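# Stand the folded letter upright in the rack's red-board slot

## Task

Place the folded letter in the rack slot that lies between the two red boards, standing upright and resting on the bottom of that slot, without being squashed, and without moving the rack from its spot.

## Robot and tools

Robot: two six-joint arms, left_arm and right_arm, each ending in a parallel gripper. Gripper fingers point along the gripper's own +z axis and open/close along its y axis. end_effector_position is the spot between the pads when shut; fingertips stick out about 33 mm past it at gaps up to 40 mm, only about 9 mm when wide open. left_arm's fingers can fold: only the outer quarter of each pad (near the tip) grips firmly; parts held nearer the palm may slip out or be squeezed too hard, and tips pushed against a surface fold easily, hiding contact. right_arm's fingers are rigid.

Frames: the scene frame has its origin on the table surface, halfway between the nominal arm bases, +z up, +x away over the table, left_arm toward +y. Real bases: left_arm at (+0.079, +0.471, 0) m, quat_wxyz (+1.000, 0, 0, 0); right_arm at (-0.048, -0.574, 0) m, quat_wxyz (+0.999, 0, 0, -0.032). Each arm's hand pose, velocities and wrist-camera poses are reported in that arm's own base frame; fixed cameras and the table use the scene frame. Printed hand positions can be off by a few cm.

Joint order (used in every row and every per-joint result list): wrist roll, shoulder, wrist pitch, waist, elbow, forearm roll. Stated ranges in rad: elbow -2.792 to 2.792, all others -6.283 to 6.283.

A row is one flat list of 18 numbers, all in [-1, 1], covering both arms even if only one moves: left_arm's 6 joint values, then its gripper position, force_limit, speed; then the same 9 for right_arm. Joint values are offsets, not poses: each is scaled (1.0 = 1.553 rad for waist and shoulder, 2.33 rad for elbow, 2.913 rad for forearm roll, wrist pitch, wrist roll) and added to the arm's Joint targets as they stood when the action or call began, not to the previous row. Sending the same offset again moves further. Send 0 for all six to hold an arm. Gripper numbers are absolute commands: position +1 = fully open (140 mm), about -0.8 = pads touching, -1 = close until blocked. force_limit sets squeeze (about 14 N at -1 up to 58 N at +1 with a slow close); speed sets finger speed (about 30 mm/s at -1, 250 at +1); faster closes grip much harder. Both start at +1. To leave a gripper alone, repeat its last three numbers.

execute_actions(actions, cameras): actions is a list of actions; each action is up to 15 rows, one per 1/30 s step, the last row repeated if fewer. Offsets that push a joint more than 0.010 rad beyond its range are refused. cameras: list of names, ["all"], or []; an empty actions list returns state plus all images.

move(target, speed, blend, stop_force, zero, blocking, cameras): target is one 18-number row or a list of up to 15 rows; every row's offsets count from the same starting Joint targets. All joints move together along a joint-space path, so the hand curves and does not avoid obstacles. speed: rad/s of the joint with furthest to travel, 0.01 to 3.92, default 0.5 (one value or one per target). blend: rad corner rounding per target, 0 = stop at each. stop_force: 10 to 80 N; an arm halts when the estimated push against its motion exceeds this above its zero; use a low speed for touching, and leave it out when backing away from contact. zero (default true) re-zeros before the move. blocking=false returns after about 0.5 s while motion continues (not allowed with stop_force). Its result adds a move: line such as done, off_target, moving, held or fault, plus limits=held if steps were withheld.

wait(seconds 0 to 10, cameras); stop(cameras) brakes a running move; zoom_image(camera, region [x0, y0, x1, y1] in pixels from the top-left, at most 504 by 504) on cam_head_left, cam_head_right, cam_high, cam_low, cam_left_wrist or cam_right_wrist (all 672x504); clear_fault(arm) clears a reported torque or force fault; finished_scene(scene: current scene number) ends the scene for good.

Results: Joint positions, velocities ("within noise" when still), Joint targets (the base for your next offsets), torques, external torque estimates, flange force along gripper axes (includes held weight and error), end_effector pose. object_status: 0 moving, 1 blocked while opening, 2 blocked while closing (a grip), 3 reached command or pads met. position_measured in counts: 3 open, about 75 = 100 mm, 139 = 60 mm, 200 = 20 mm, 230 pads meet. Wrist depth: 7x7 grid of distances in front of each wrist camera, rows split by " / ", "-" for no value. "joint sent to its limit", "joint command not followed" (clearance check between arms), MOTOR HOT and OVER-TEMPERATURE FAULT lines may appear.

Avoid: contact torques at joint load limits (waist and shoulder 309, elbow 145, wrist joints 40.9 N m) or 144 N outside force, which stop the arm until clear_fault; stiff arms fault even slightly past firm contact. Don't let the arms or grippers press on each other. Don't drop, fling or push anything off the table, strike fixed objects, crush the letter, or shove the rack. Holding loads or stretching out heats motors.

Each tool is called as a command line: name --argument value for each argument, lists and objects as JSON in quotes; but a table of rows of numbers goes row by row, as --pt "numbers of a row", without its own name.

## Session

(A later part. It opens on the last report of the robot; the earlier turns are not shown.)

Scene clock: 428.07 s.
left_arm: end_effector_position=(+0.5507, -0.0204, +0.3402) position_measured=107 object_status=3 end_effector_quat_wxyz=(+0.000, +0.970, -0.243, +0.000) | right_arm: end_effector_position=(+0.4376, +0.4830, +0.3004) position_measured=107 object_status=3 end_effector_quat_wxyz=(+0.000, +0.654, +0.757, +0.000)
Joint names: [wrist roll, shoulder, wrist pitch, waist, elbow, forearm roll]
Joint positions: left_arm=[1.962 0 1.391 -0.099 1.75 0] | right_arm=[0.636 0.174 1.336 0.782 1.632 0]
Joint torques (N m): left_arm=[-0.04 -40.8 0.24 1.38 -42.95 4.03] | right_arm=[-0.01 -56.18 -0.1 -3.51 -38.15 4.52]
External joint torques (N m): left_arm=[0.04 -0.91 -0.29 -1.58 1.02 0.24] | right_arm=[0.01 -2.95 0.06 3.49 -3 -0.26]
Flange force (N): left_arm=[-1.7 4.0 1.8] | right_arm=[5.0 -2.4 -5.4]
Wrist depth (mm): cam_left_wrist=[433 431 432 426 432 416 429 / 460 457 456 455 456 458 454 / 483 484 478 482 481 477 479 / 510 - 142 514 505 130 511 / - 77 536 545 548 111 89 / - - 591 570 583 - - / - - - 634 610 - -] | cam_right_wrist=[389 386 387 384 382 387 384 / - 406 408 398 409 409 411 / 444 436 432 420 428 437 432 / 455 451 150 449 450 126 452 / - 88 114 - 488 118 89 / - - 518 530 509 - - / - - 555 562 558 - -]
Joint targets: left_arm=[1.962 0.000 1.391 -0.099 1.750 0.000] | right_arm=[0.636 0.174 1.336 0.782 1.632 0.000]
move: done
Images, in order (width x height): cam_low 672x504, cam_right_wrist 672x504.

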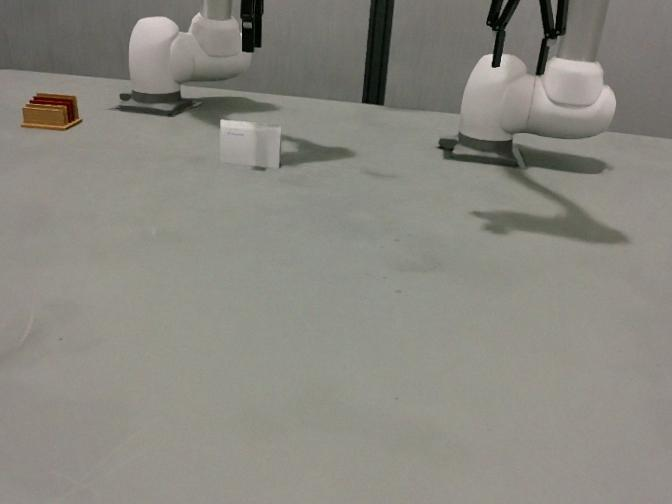

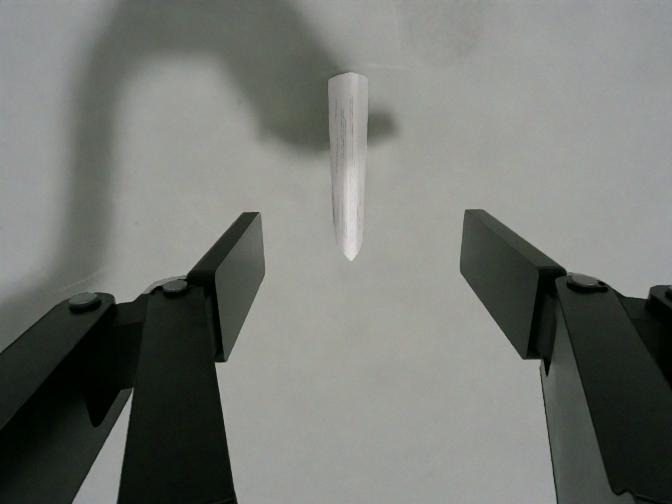

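move --pt "0 0 0 0 0 0 0.175 -1.0 -0.85 0 0.0806 -0.1182 -0.0004 0.0939 0 0.175 -1.0 0.0" --pt "0 0 0 0 0 0 0.175 -1.0 -0.85 0 0.0806 -0.1182 -0.0004 0.0939 0 -1.0 -1.0 -1.0" --pt "0 0 0 0 0 0 0.175 -1.0 -0.85 0 0.0139 -0.0304 -0.0004 0.0285 0 -1.0 -1.0 -1.0" --speed '[0.4, 0.3, 0.25]' --cameras '["cam_right_wrist", "cam_low", "cam_high"]'

zoom_image --camera "cam_low" --region '[190, 30, 330, 170]'

zoom_image --camera "cam_right_wrist" --region '[256, 0, 456, 200]'

Scene clock: 473.00 s.
left_arm: end_effector_position=(+0.5507, -0.0203, +0.3402) position_measured=107 object_status=3 end_effector_quat_wxyz=(+0.000, +0.970, -0.243, +0.000) | right_arm: end_effector_position=(+0.4377, +0.4826, +0.2506) position_measured=230 object_status=3 end_effector_quat_wxyz=(+0.000, +0.654, +0.757, +0.000)
Joint names: [wrist roll, shoulder, wrist pitch, waist, elbow, forearm roll]
Joint positions: left_arm=[1.962 0 1.391 -0.099 1.75 0] | right_arm=[0.636 0.196 1.247 0.781 1.699 0]
Joint torques (N m): left_arm=[-0.01 -42.05 0.33 -0.69 -42.86 3.91] | right_arm=[-0.09 -56.83 -0.21 -2.09 -37.18 4.39]
External joint torques (N m): left_arm=[0.01 0.07 -0.38 0.73 0.87 0.38] | right_arm=[0.09 -3.26 0.17 2.04 -2.79 -0.26]
Flange force (N): left_arm=[-1.7 -0.7 2.0] | right_arm=[2.8 -1.7 -5.5]
Wrist depth (mm): cam_left_wrist=[435 431 432 430 429 431 431 / 457 454 456 455 453 455 453 / 476 482 484 483 482 477 480 / - - 142 512 507 130 510 / - 77 538 - 552 111 89 / - - - 562 581 - - / - - 646 634 634 - -] | cam_right_wrist=[343 345 344 339 342 342 342 / 360 363 364 360 364 360 364 / 381 381 381 378 379 379 379 / 408 398 399 129 394 399 403 / 433 428 82 87 81 85 428 / - - 71 61 - 72 66 / - 60 68 - - - 62]
Joint targets: left_arm=[1.962 0.000 1.391 -0.099 1.750 0.000] | right_arm=[0.636 0.195 1.247 0.781 1.698 0.000]
move: done
Images, in order (width x height): cam_high 672x504, cam_low 672x504, cam_right_wrist 672x504.

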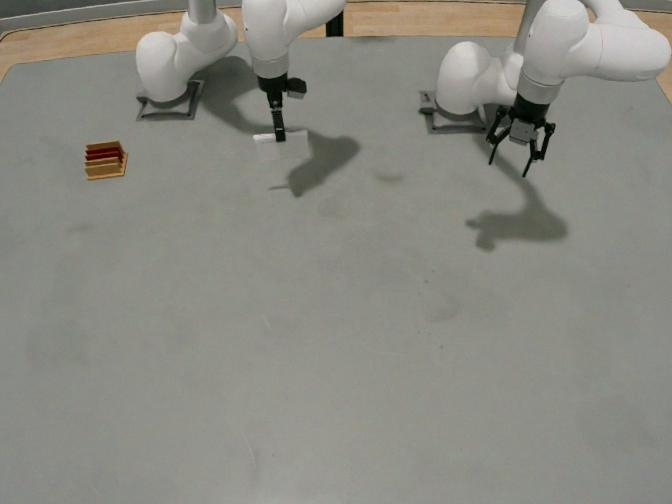

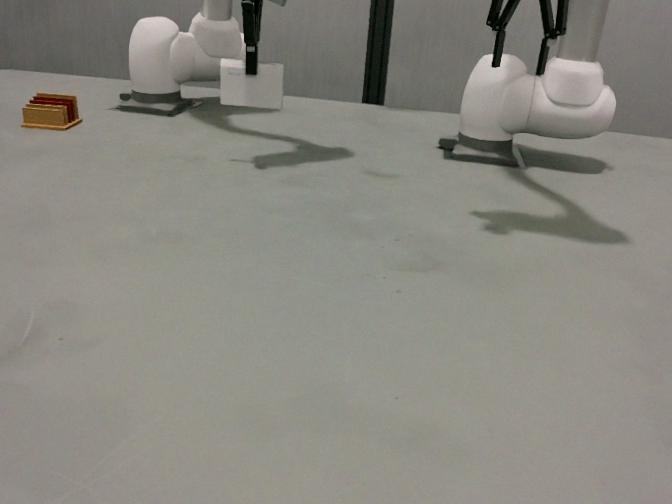

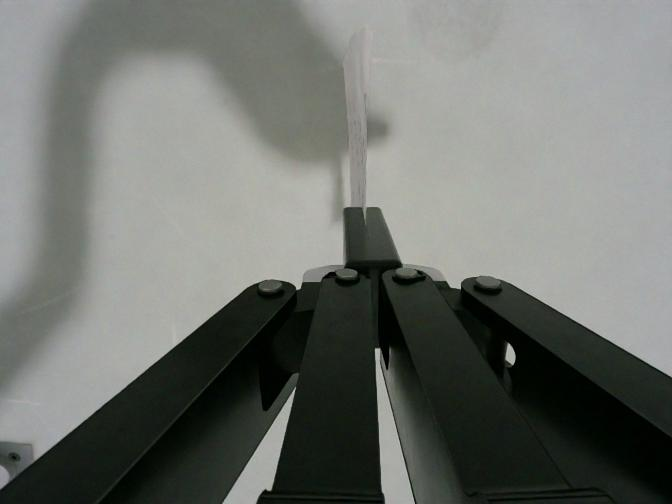

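Scaled by 3.600.

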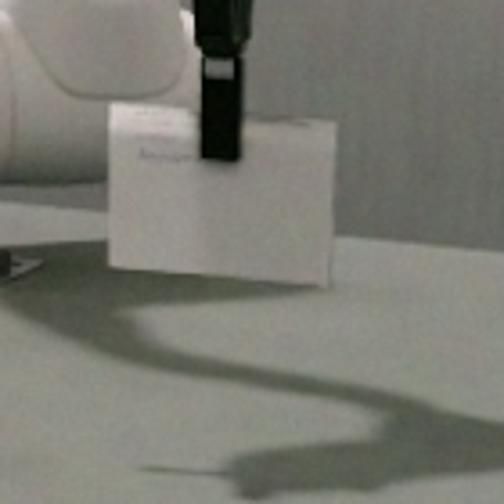

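Scaled by 2.520.

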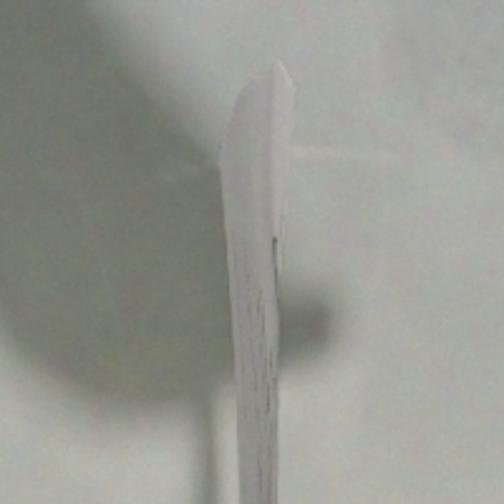

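zoom_image --camera "cam_right_wrist" --region '[320, 190, 420, 290]'

Scaled by 5.040.

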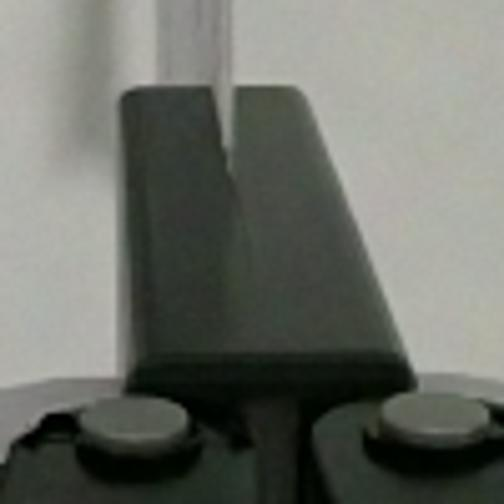

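move --target '[0, 0, 0, 0, 0, 0, 0.175, -1.0, -0.85, -0.4540, -0.2854, -0.0280, -0.8541, 0.2260, 0, -1.0, -1.0, -1.0]' --speed 0.8 --cameras '["cam_right_wrist", "cam_high", "cam_low"]'

zoom_image --camera "cam_right_wrist" --region '[260, 0, 460, 240]'

zoom_image --camera "cam_high" --region '[60, 80, 180, 200]'

zoom_image --camera "cam_low" --region '[0, 30, 120, 150]'

Scene clock: 533.80 s.
left_arm: end_effector_position=(+0.5507, -0.0203, +0.3402) position_measured=107 object_status=3 end_effector_quat_wxyz=(+0.000, +0.970, -0.243, +0.000) | right_arm: end_effector_position=(+0.3264, -0.1578, +0.2001) position_measured=230 object_status=3 end_effector_quat_wxyz=(-0.001, +0.655, +0.755, +0.000)
Joint names: [wrist roll, shoulder, wrist pitch, waist, elbow, forearm roll]
Joint positions: left_arm=[1.962 0 1.391 -0.099 1.75 0] | right_arm=[-0.686 -0.248 1.166 -0.545 2.225 0]
Joint torques (N m): left_arm=[-0.03 -41.8 0.34 -0.67 -42.88 3.97] | right_arm=[0.17 -10.74 -0.07 -2.17 -35.75 4.31]
External joint torques (N m): left_arm=[0.03 -0.17 -0.4 0.58 0.82 0.32] | right_arm=[-0.17 -2.66 0.09 2.3 -3.12 -0.27]
Flange force (N): left_arm=[-1.9 -0.3 1.9] | right_arm=[5.1 3.0 -6.7]
Wrist depth (mm): cam_left_wrist=[434 432 434 430 420 434 428 / 458 455 456 455 459 454 451 / 492 493 483 482 478 483 478 / 509 502 142 515 506 130 509 / - 77 540 547 554 111 89 / - - 576 600 587 - - / - - 643 636 610 - -] | cam_right_wrist=[299 300 302 296 297 297 296 / 316 317 315 299 307 312 312 / 333 332 332 266 316 328 337 / 353 351 354 129 343 347 - / 379 371 83 87 81 85 372 / - - 71 61 - 72 66 / - 60 68 - - - 62]
Joint targets: left_arm=[1.962 0.000 1.391 -0.099 1.750 0.000] | right_arm=[-0.686 -0.248 1.166 -0.545 2.225 0.000]
move: done
Images, in order (width x height): cam_high 672x504, cam_low 672x504, cam_right_wrist 672x504.

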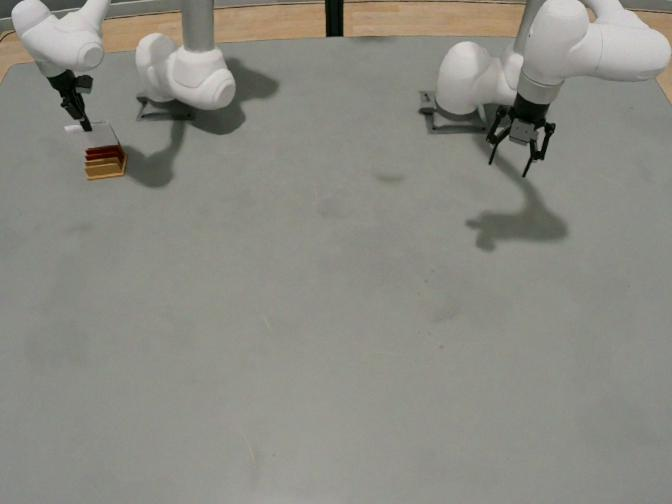

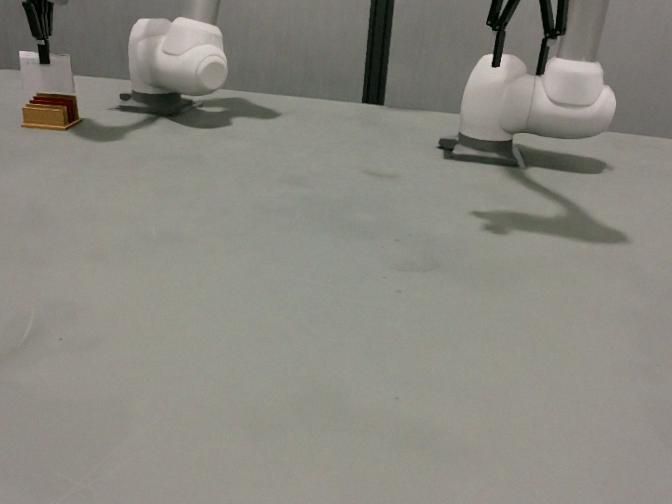

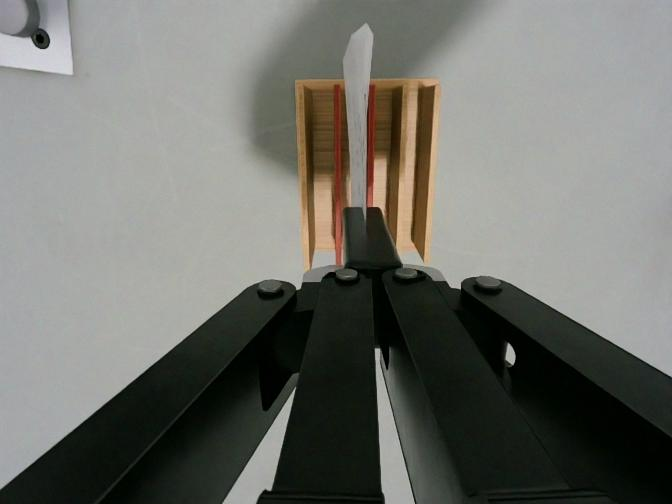

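Scaled by 2.100.

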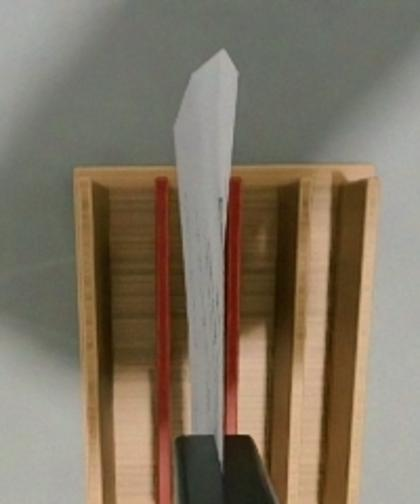

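Scaled by 4.200.

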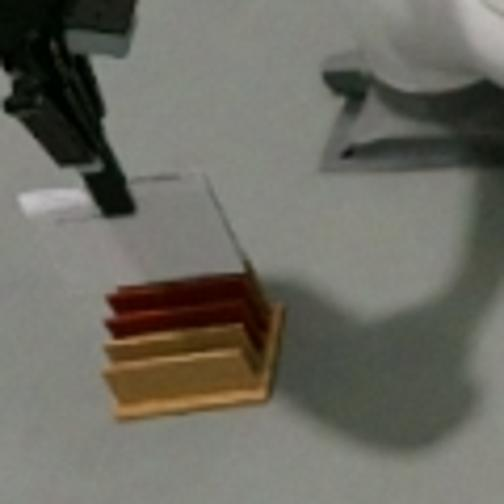

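Scaled by 4.200.

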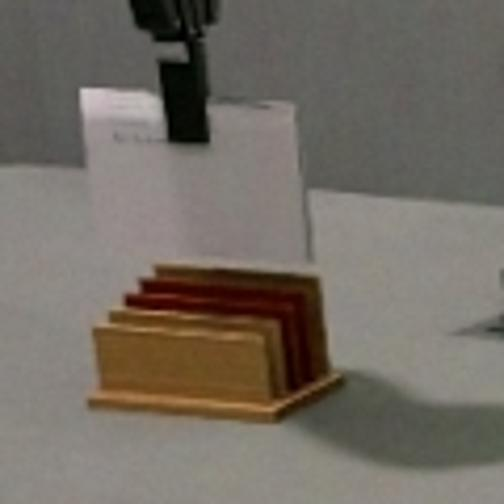

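move --target '[0, 0, 0, 0, 0, 0, 0.175, -1.0, -0.85, -0.0034, 0.0114, -0.0169, 0, 0.0129, 0, -1.0, -1.0, -1.0]' --speed 0.1 --cameras '["all"]'

zoom_image --camera "cam_right_wrist" --region '[290, 0, 430, 140]'

zoom_image --camera "cam_high" --region '[60, 100, 160, 200]'

zoom_image --camera "cam_head_left" --region '[560, 260, 672, 372]'

zoom_image --camera "cam_head_right" --region '[560, 260, 672, 372]'

Scene clock: 595.83 s.
left_arm: end_effector_position=(+0.5507, -0.0203, +0.3402) position_measured=107 object_status=3 end_effector_quat_wxyz=(+0.000, +0.970, -0.243, +0.000) | right_arm: end_effector_position=(+0.3264, -0.1578, +0.1785) position_measured=230 object_status=3 end_effector_quat_wxyz=(+0.000, +0.652, +0.758, +0.000)
Joint names: [wrist roll, shoulder, wrist pitch, waist, elbow, forearm roll]
Joint positions: left_arm=[1.962 0 1.391 -0.099 1.75 0] | right_arm=[-0.696 -0.23 1.117 -0.545 2.255 0]
Joint torques (N m): left_arm=[0 -41.6 0.29 -0.7 -42.8 4.01] | right_arm=[0 -11.84 -0.06 -1.86 -35.49 4.19]
External joint torques (N m): left_arm=[0 -0.07 -0.34 0.76 0.97 0.27] | right_arm=[0 -2.23 0.08 1.88 -2.52 -0.25]
Flange force (N): left_arm=[-2.0 -0.5 2.1] | right_arm=[4.5 2.7 -5.6]
Wrist depth (mm): cam_left_wrist=[434 423 432 431 429 428 432 / 447 456 462 454 455 455 450 / 486 483 483 481 482 484 - / 507 502 142 512 505 130 508 / - 77 547 542 543 111 89 / - - 589 624 593 - - / - - 624 632 - - -] | cam_right_wrist=[280 280 279 276 278 277 276 / 296 293 295 236 281 293 292 / 313 314 311 269 304 310 305 / 331 332 331 128 275 329 337 / 352 343 83 87 81 86 347 / - - 71 61 - 72 66 / - 60 68 - - - 62]
Joint targets: left_arm=[1.962 0.000 1.391 -0.099 1.750 0.000] | right_arm=[-0.696 -0.230 1.116 -0.545 2.255 0.000]
move: done

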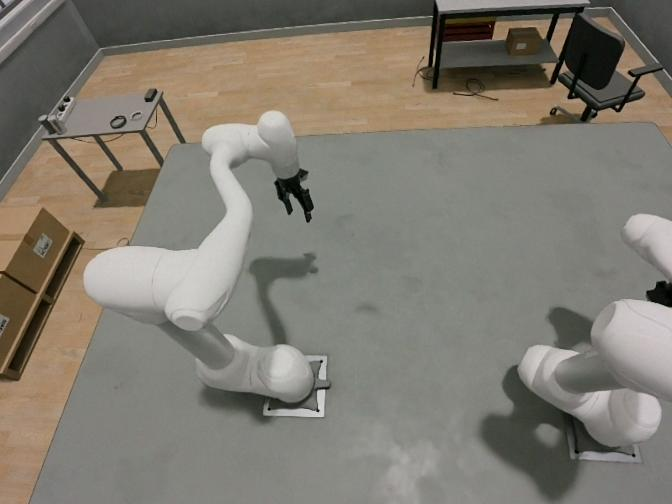

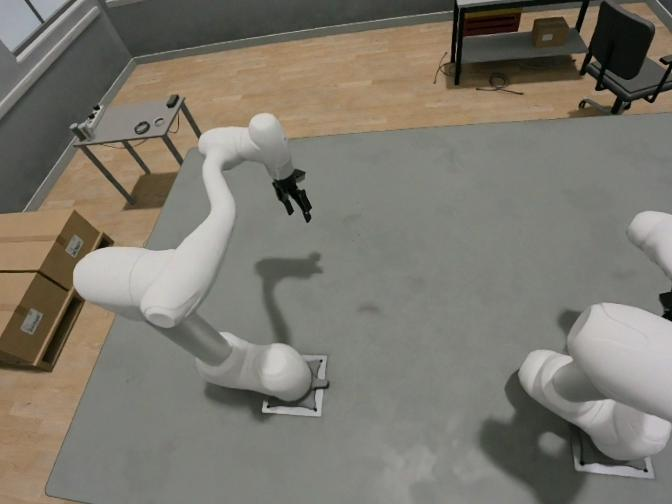

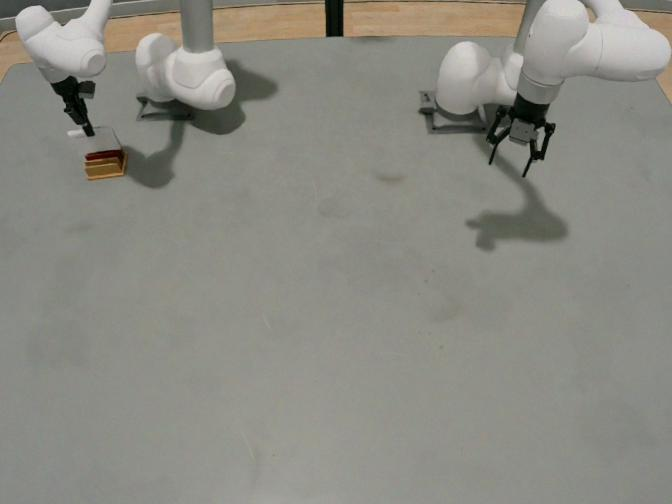

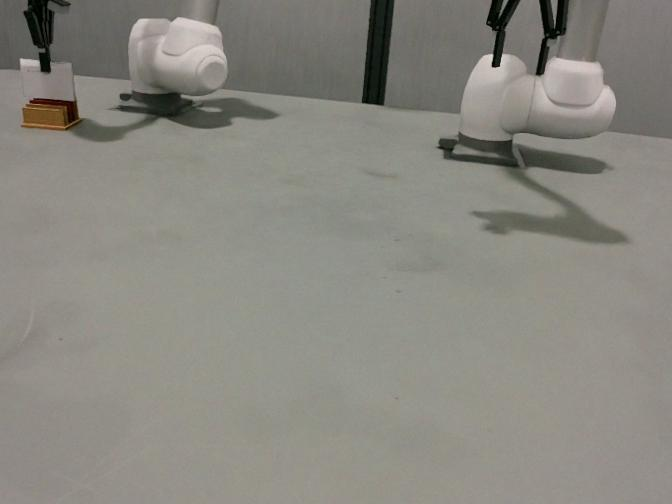

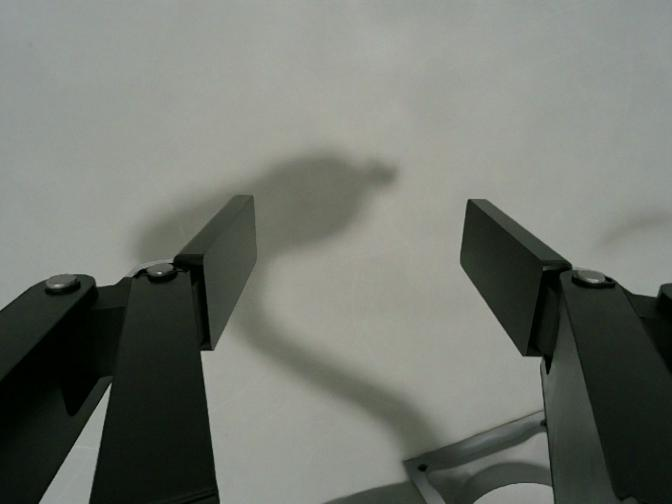

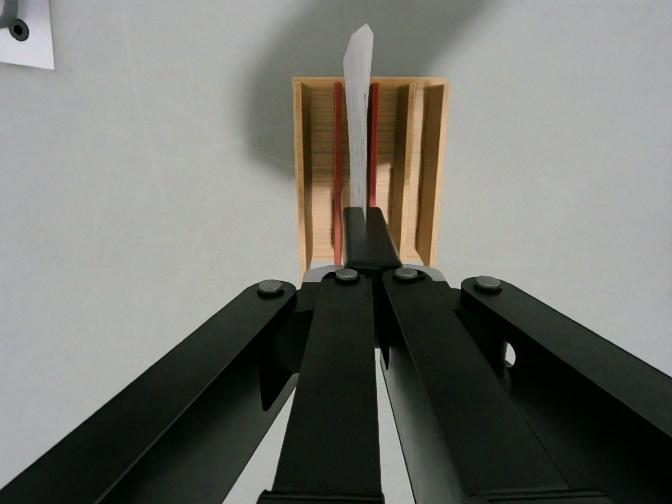

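Scaled by 3.600.

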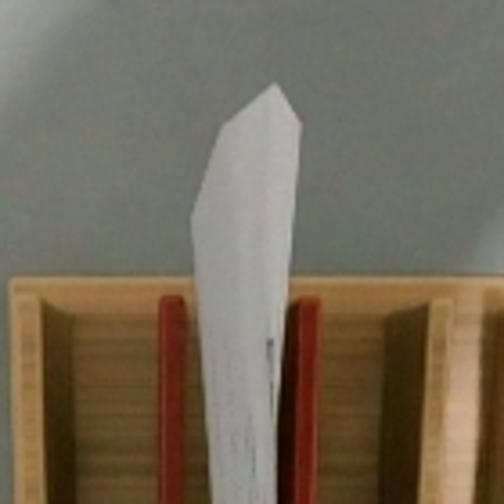

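Scaled by 5.040.

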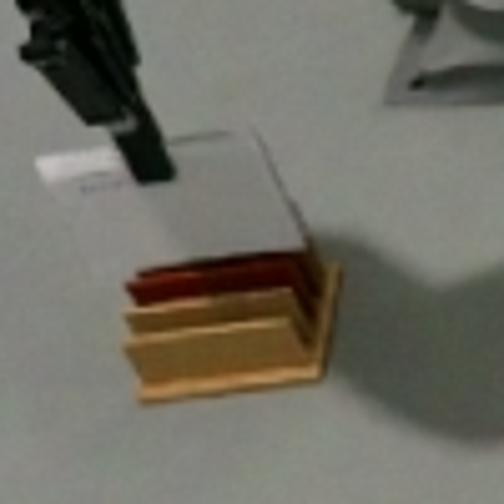

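Scaled by 4.500.

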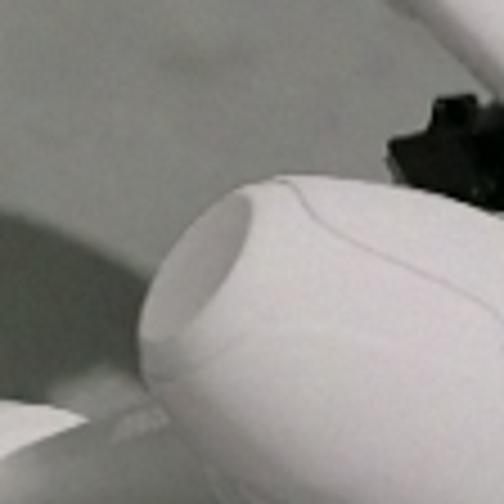

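Scaled by 4.500.

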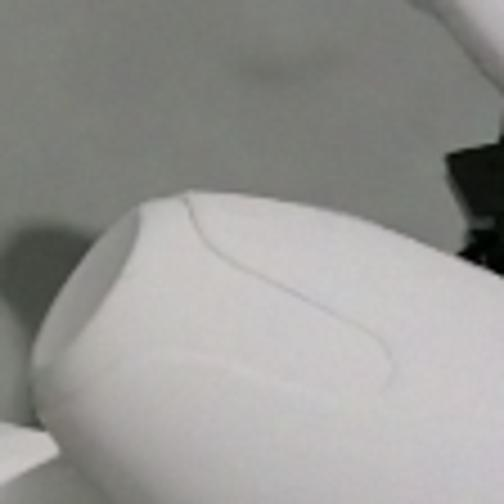

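move --target '[0, 0, 0, 0, 0, 0, 0.175, -1.0, -0.85, 0, 0.01095, -0.01373, 0, 0.01013, 0, -1.0, -1.0, -1.0]' --speed 0.05 --cameras '["cam_right_wrist", "cam_high"]'

zoom_image --camera "cam_right_wrist" --region '[290, 0, 430, 140]'

zoom_image --camera "cam_high" --region '[60, 100, 160, 200]'

Scene clock: 620.40 s.
left_arm: end_effector_position=(+0.5507, -0.0203, +0.3402) position_measured=107 object_status=3 end_effector_quat_wxyz=(+0.000, +0.970, -0.243, +0.000) | right_arm: end_effector_position=(+0.3262, -0.1577, +0.1606) position_measured=230 object_status=3 end_effector_quat_wxyz=(+0.000, +0.652, +0.758, +0.000)
Joint names: [wrist roll, shoulder, wrist pitch, waist, elbow, forearm roll]
Joint positions: left_arm=[1.962 0 1.391 -0.099 1.75 0] | right_arm=[-0.696 -0.213 1.077 -0.545 2.279 0]
Joint torques (N m): left_arm=[-0.04 -41.59 0.35 -0.35 -42.95 4.01] | right_arm=[-0.07 -14.66 -0.01 -2.19 -35.21 4.12]
External joint torques (N m): left_arm=[0.04 -0.18 -0.4 0.34 1.02 0.26] | right_arm=[0.07 -0.62 0.03 2.28 -2.1 -0.26]
Flange force (N): left_arm=[-2.0 0.2 2.2] | right_arm=[4.0 5.6 -3.4]
Wrist depth (mm): cam_left_wrist=[432 432 432 431 432 428 428 / 459 456 456 456 452 458 - / 482 485 483 489 481 482 480 / 508 504 142 515 508 130 508 / - 77 542 549 536 111 89 / - - 581 594 586 - - / - - 643 634 616 - -] | cam_right_wrist=[266 265 263 261 261 262 263 / 277 277 279 217 264 276 276 / 294 297 293 224 280 290 293 / 311 314 310 129 270 311 311 / 335 330 82 87 81 86 329 / - - 71 61 - 72 66 / - 60 68 - - - 62]
Joint targets: left_arm=[1.962 0.000 1.391 -0.099 1.750 0.000] | right_arm=[-0.696 -0.213 1.076 -0.545 2.279 0.000]
move: done
Images, in order (width x height): cam_high 672x504, cam_right_wrist 672x504.

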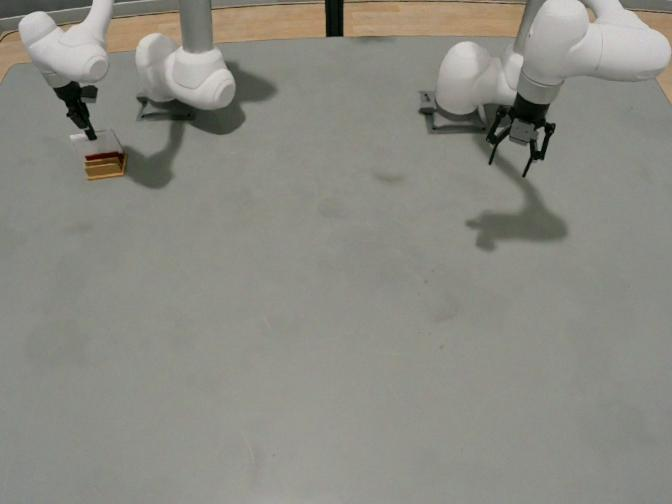

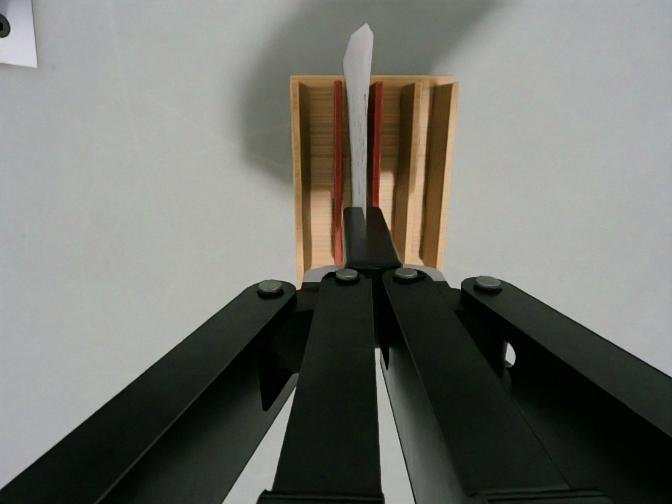

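Scaled by 3.600.

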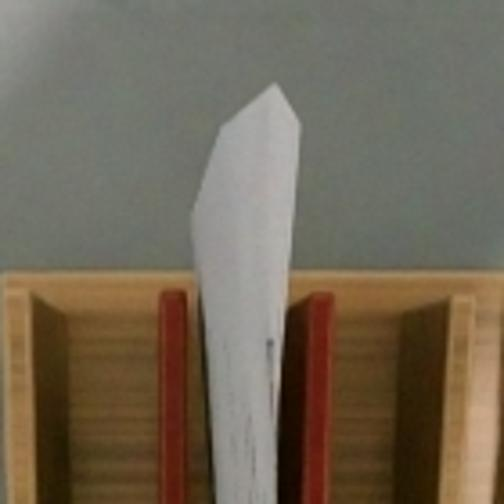

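Scaled by 5.040.

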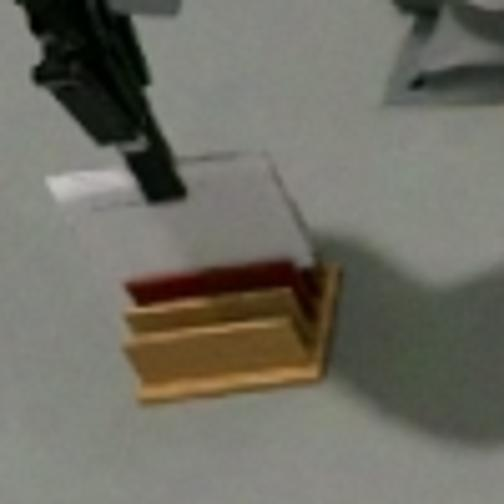

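move --target '[0, 0, 0, 0, 0, 0, 0.175, -1.0, -0.85, 0, 0.03211, -0.03584, 0, 0.02322, 0, -1.0, -1.0, -1.0]' --speed 0.08 --cameras '["cam_right_wrist", "cam_low"]'

zoom_image --camera "cam_right_wrist" --region '[290, 0, 430, 140]'

zoom_image --camera "cam_low" --region '[0, 40, 110, 150]'

Scene clock: 645.43 s.
left_arm: end_effector_position=(+0.5507, -0.0203, +0.3402) position_measured=107 object_status=3 end_effector_quat_wxyz=(+0.000, +0.970, -0.243, +0.000) | right_arm: end_effector_position=(+0.3264, -0.1578, +0.1167) position_measured=230 object_status=3 end_effector_quat_wxyz=(+0.000, +0.652, +0.758, +0.000)
Joint names: [wrist roll, shoulder, wrist pitch, waist, elbow, forearm roll]
Joint positions: left_arm=[1.962 0 1.391 -0.099 1.75 0] | right_arm=[-0.696 -0.163 0.972 -0.545 2.333 0]
Joint torques (N m): left_arm=[-0.01 -41.67 0.31 -0.77 -43.04 4.02] | right_arm=[-0.1 -14.97 -0.15 -1.89 -32.28 3.91]
External joint torques (N m): left_arm=[0.01 -0.59 -0.36 0.96 0.97 0.28] | right_arm=[0.1 -2.99 0.17 1.91 -2.72 -0.28]
Flange force (N): left_arm=[-2.9 -0.5 2.0] | right_arm=[5.2 2.2 -7.4]
Wrist depth (mm): cam_left_wrist=[431 430 430 430 429 429 429 / 456 - 456 452 452 455 451 / 483 496 480 481 482 482 485 / 508 - 126 507 507 130 510 / - 77 112 561 547 111 89 / - - 619 583 584 - - / - - 643 631 - - -] | cam_right_wrist=[224 225 224 222 225 223 223 / 236 237 238 184 207 235 235 / 250 251 249 187 234 249 247 / 267 268 265 129 209 263 265 / 279 278 82 87 81 85 281 / - - 71 61 - 72 66 / - 60 68 - - - 62]
Joint targets: left_arm=[1.962 0.000 1.391 -0.099 1.750 0.000] | right_arm=[-0.696 -0.163 0.972 -0.545 2.333 0.000]
move: done
Images, in order (width x height): cam_low 672x504, cam_right_wrist 672x504.

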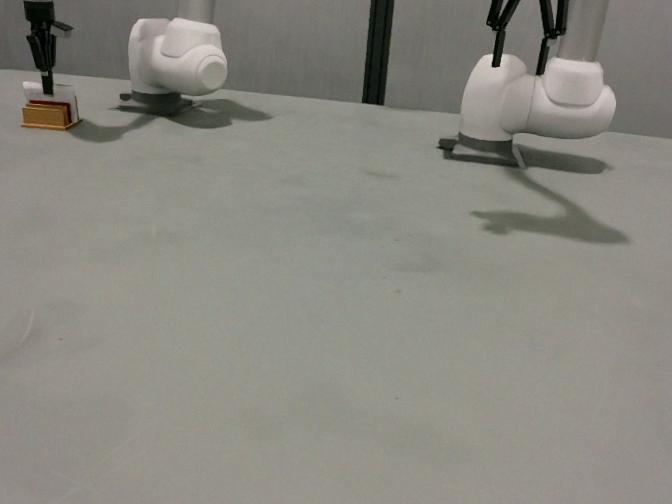

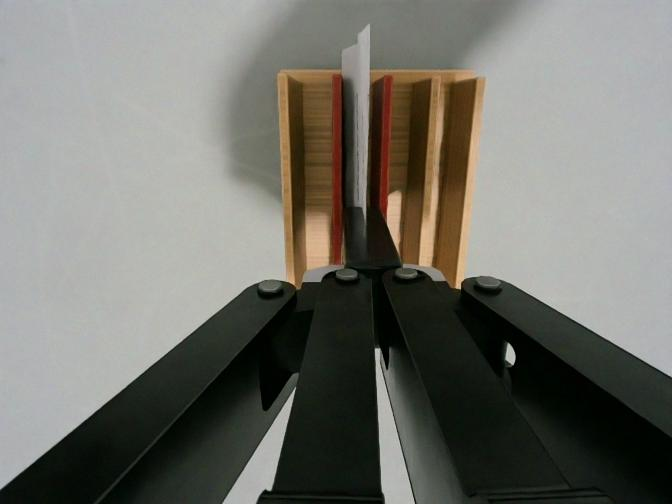

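Scaled by 3.600.

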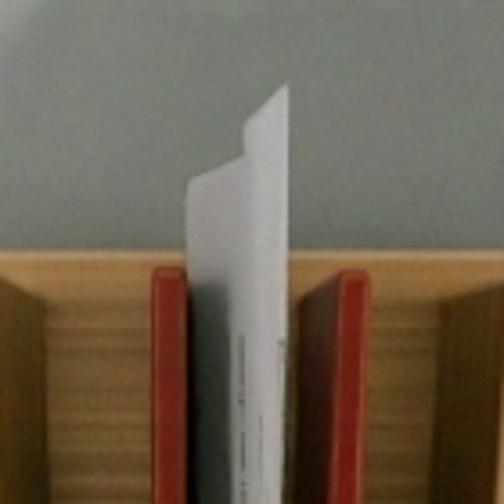

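Scaled by 4.582.

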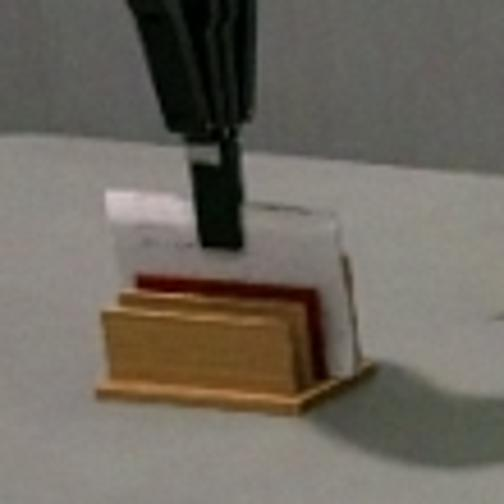

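move --pt "0 0 0 0 0 0 0.175 -1.0 -0.85 0 -0.00122 0.00126 0 -0.00076 0 -1.0 -1.0 -1.0" --pt "0 0 0 0 0 0 0.175 -1.0 -0.85 0 -0.00122 0.00126 0 -0.00076 0 -0.2 -1.0 -0.9" --pt "0 0 0 0 0 0 0.175 -1.0 -0.85 0 -0.05473 0.0666 0 -0.04635 0 -0.2 -1.0 -0.9" --speed '[0.05, 0.1, 0.15]' --cameras '["cam_right_wrist", "cam_low", "cam_high"]'

zoom_image --camera "cam_right_wrist" --region '[260, 40, 460, 240]'

zoom_image --camera "cam_low" --region '[0, 40, 110, 150]'

zoom_image --camera "cam_high" --region '[60, 100, 160, 200]'

Scene clock: 681.37 s.
left_arm: end_effector_position=(+0.5507, -0.0203, +0.3402) position_measured=107 object_status=3 end_effector_quat_wxyz=(+0.000, +0.970, -0.243, +0.000) | right_arm: end_effector_position=(+0.3264, -0.1578, +0.2002) position_measured=154 object_status=3 end_effector_quat_wxyz=(+0.000, +0.652, +0.758, +0.000)
Joint names: [wrist roll, shoulder, wrist pitch, waist, elbow, forearm roll]
Joint positions: left_arm=[1.962 0 1.391 -0.099 1.75 0] | right_arm=[-0.696 -0.248 1.166 -0.545 2.225 0]
Joint torques (N m): left_arm=[-0.07 -41.65 0.27 -0.13 -42.89 3.99] | right_arm=[-0.09 -10.74 -0.47 -1.96 -36.59 4.26]
External joint torques (N m): left_arm=[0.07 -0.34 -0.33 0.07 0.79 0.3] | right_arm=[0.09 -1.96 0.49 1.83 -2.12 -0.25]
Flange force (N): left_arm=[-1.7 0.6 1.7] | right_arm=[4.7 2.5 -5.6]
Wrist depth (mm): cam_left_wrist=[435 432 432 432 429 426 428 / 456 453 452 456 461 456 445 / 488 483 484 481 480 481 495 / 512 502 128 514 506 130 512 / - 77 533 528 542 111 89 / - - 607 593 587 - - / - - 660 627 672 - -] | cam_right_wrist=[300 298 297 299 297 296 296 / 316 317 314 265 304 314 312 / 334 334 333 266 316 332 331 / 353 361 132 269 154 350 344 / - 93 82 381 362 80 87 / - 77 65 400 - 64 70 / - - - 430 - - -]
Joint targets: left_arm=[1.962 0.000 1.391 -0.099 1.750 0.000] | right_arm=[-0.696 -0.248 1.166 -0.545 2.225 0.000]
move: done
Images, in order (width x height): cam_high 672x504, cam_low 672x504, cam_right_wrist 672x504.

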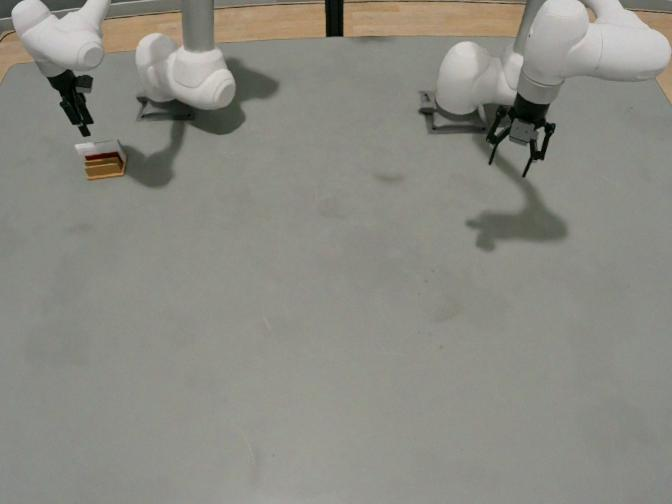

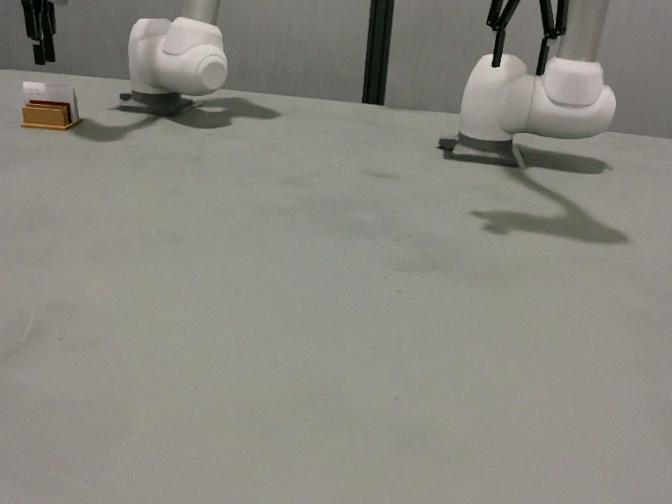

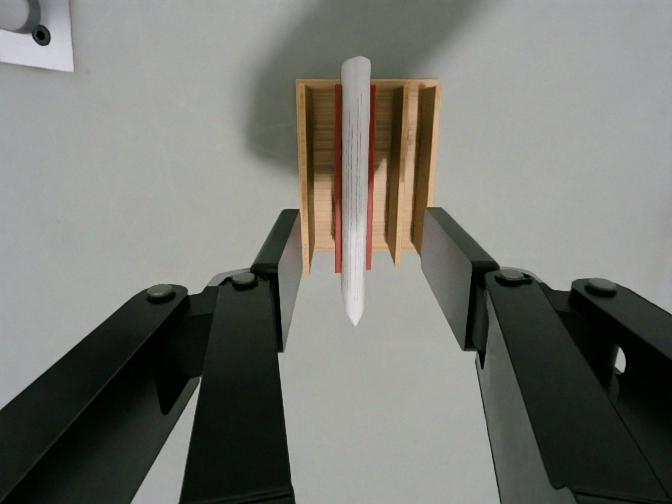

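Scaled by 2.520.

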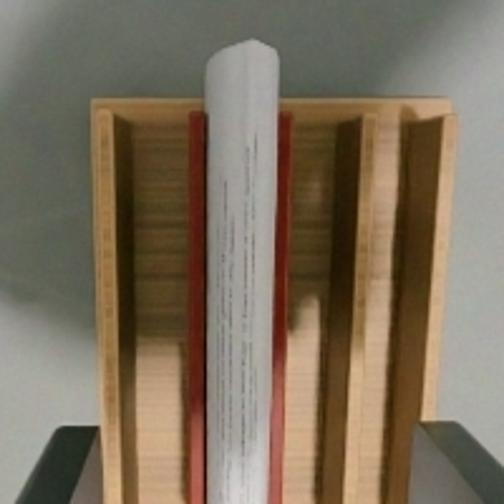

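Scaled by 4.582.

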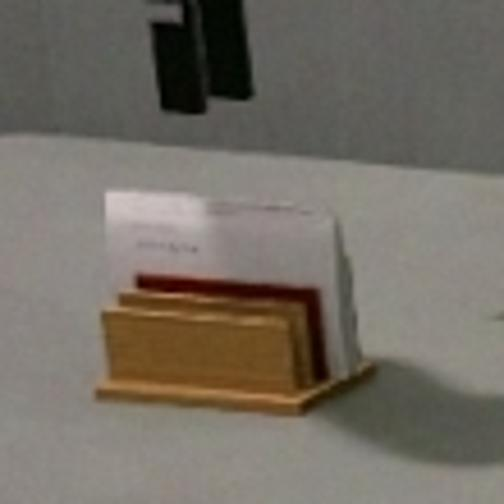

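Scaled by 5.040.

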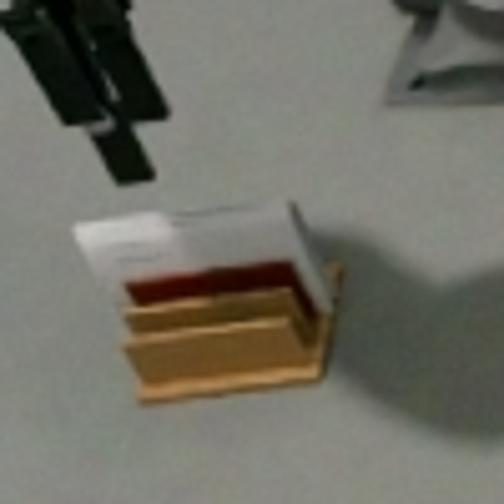

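finished_scene --scene 1

The scene is finished: the task was done.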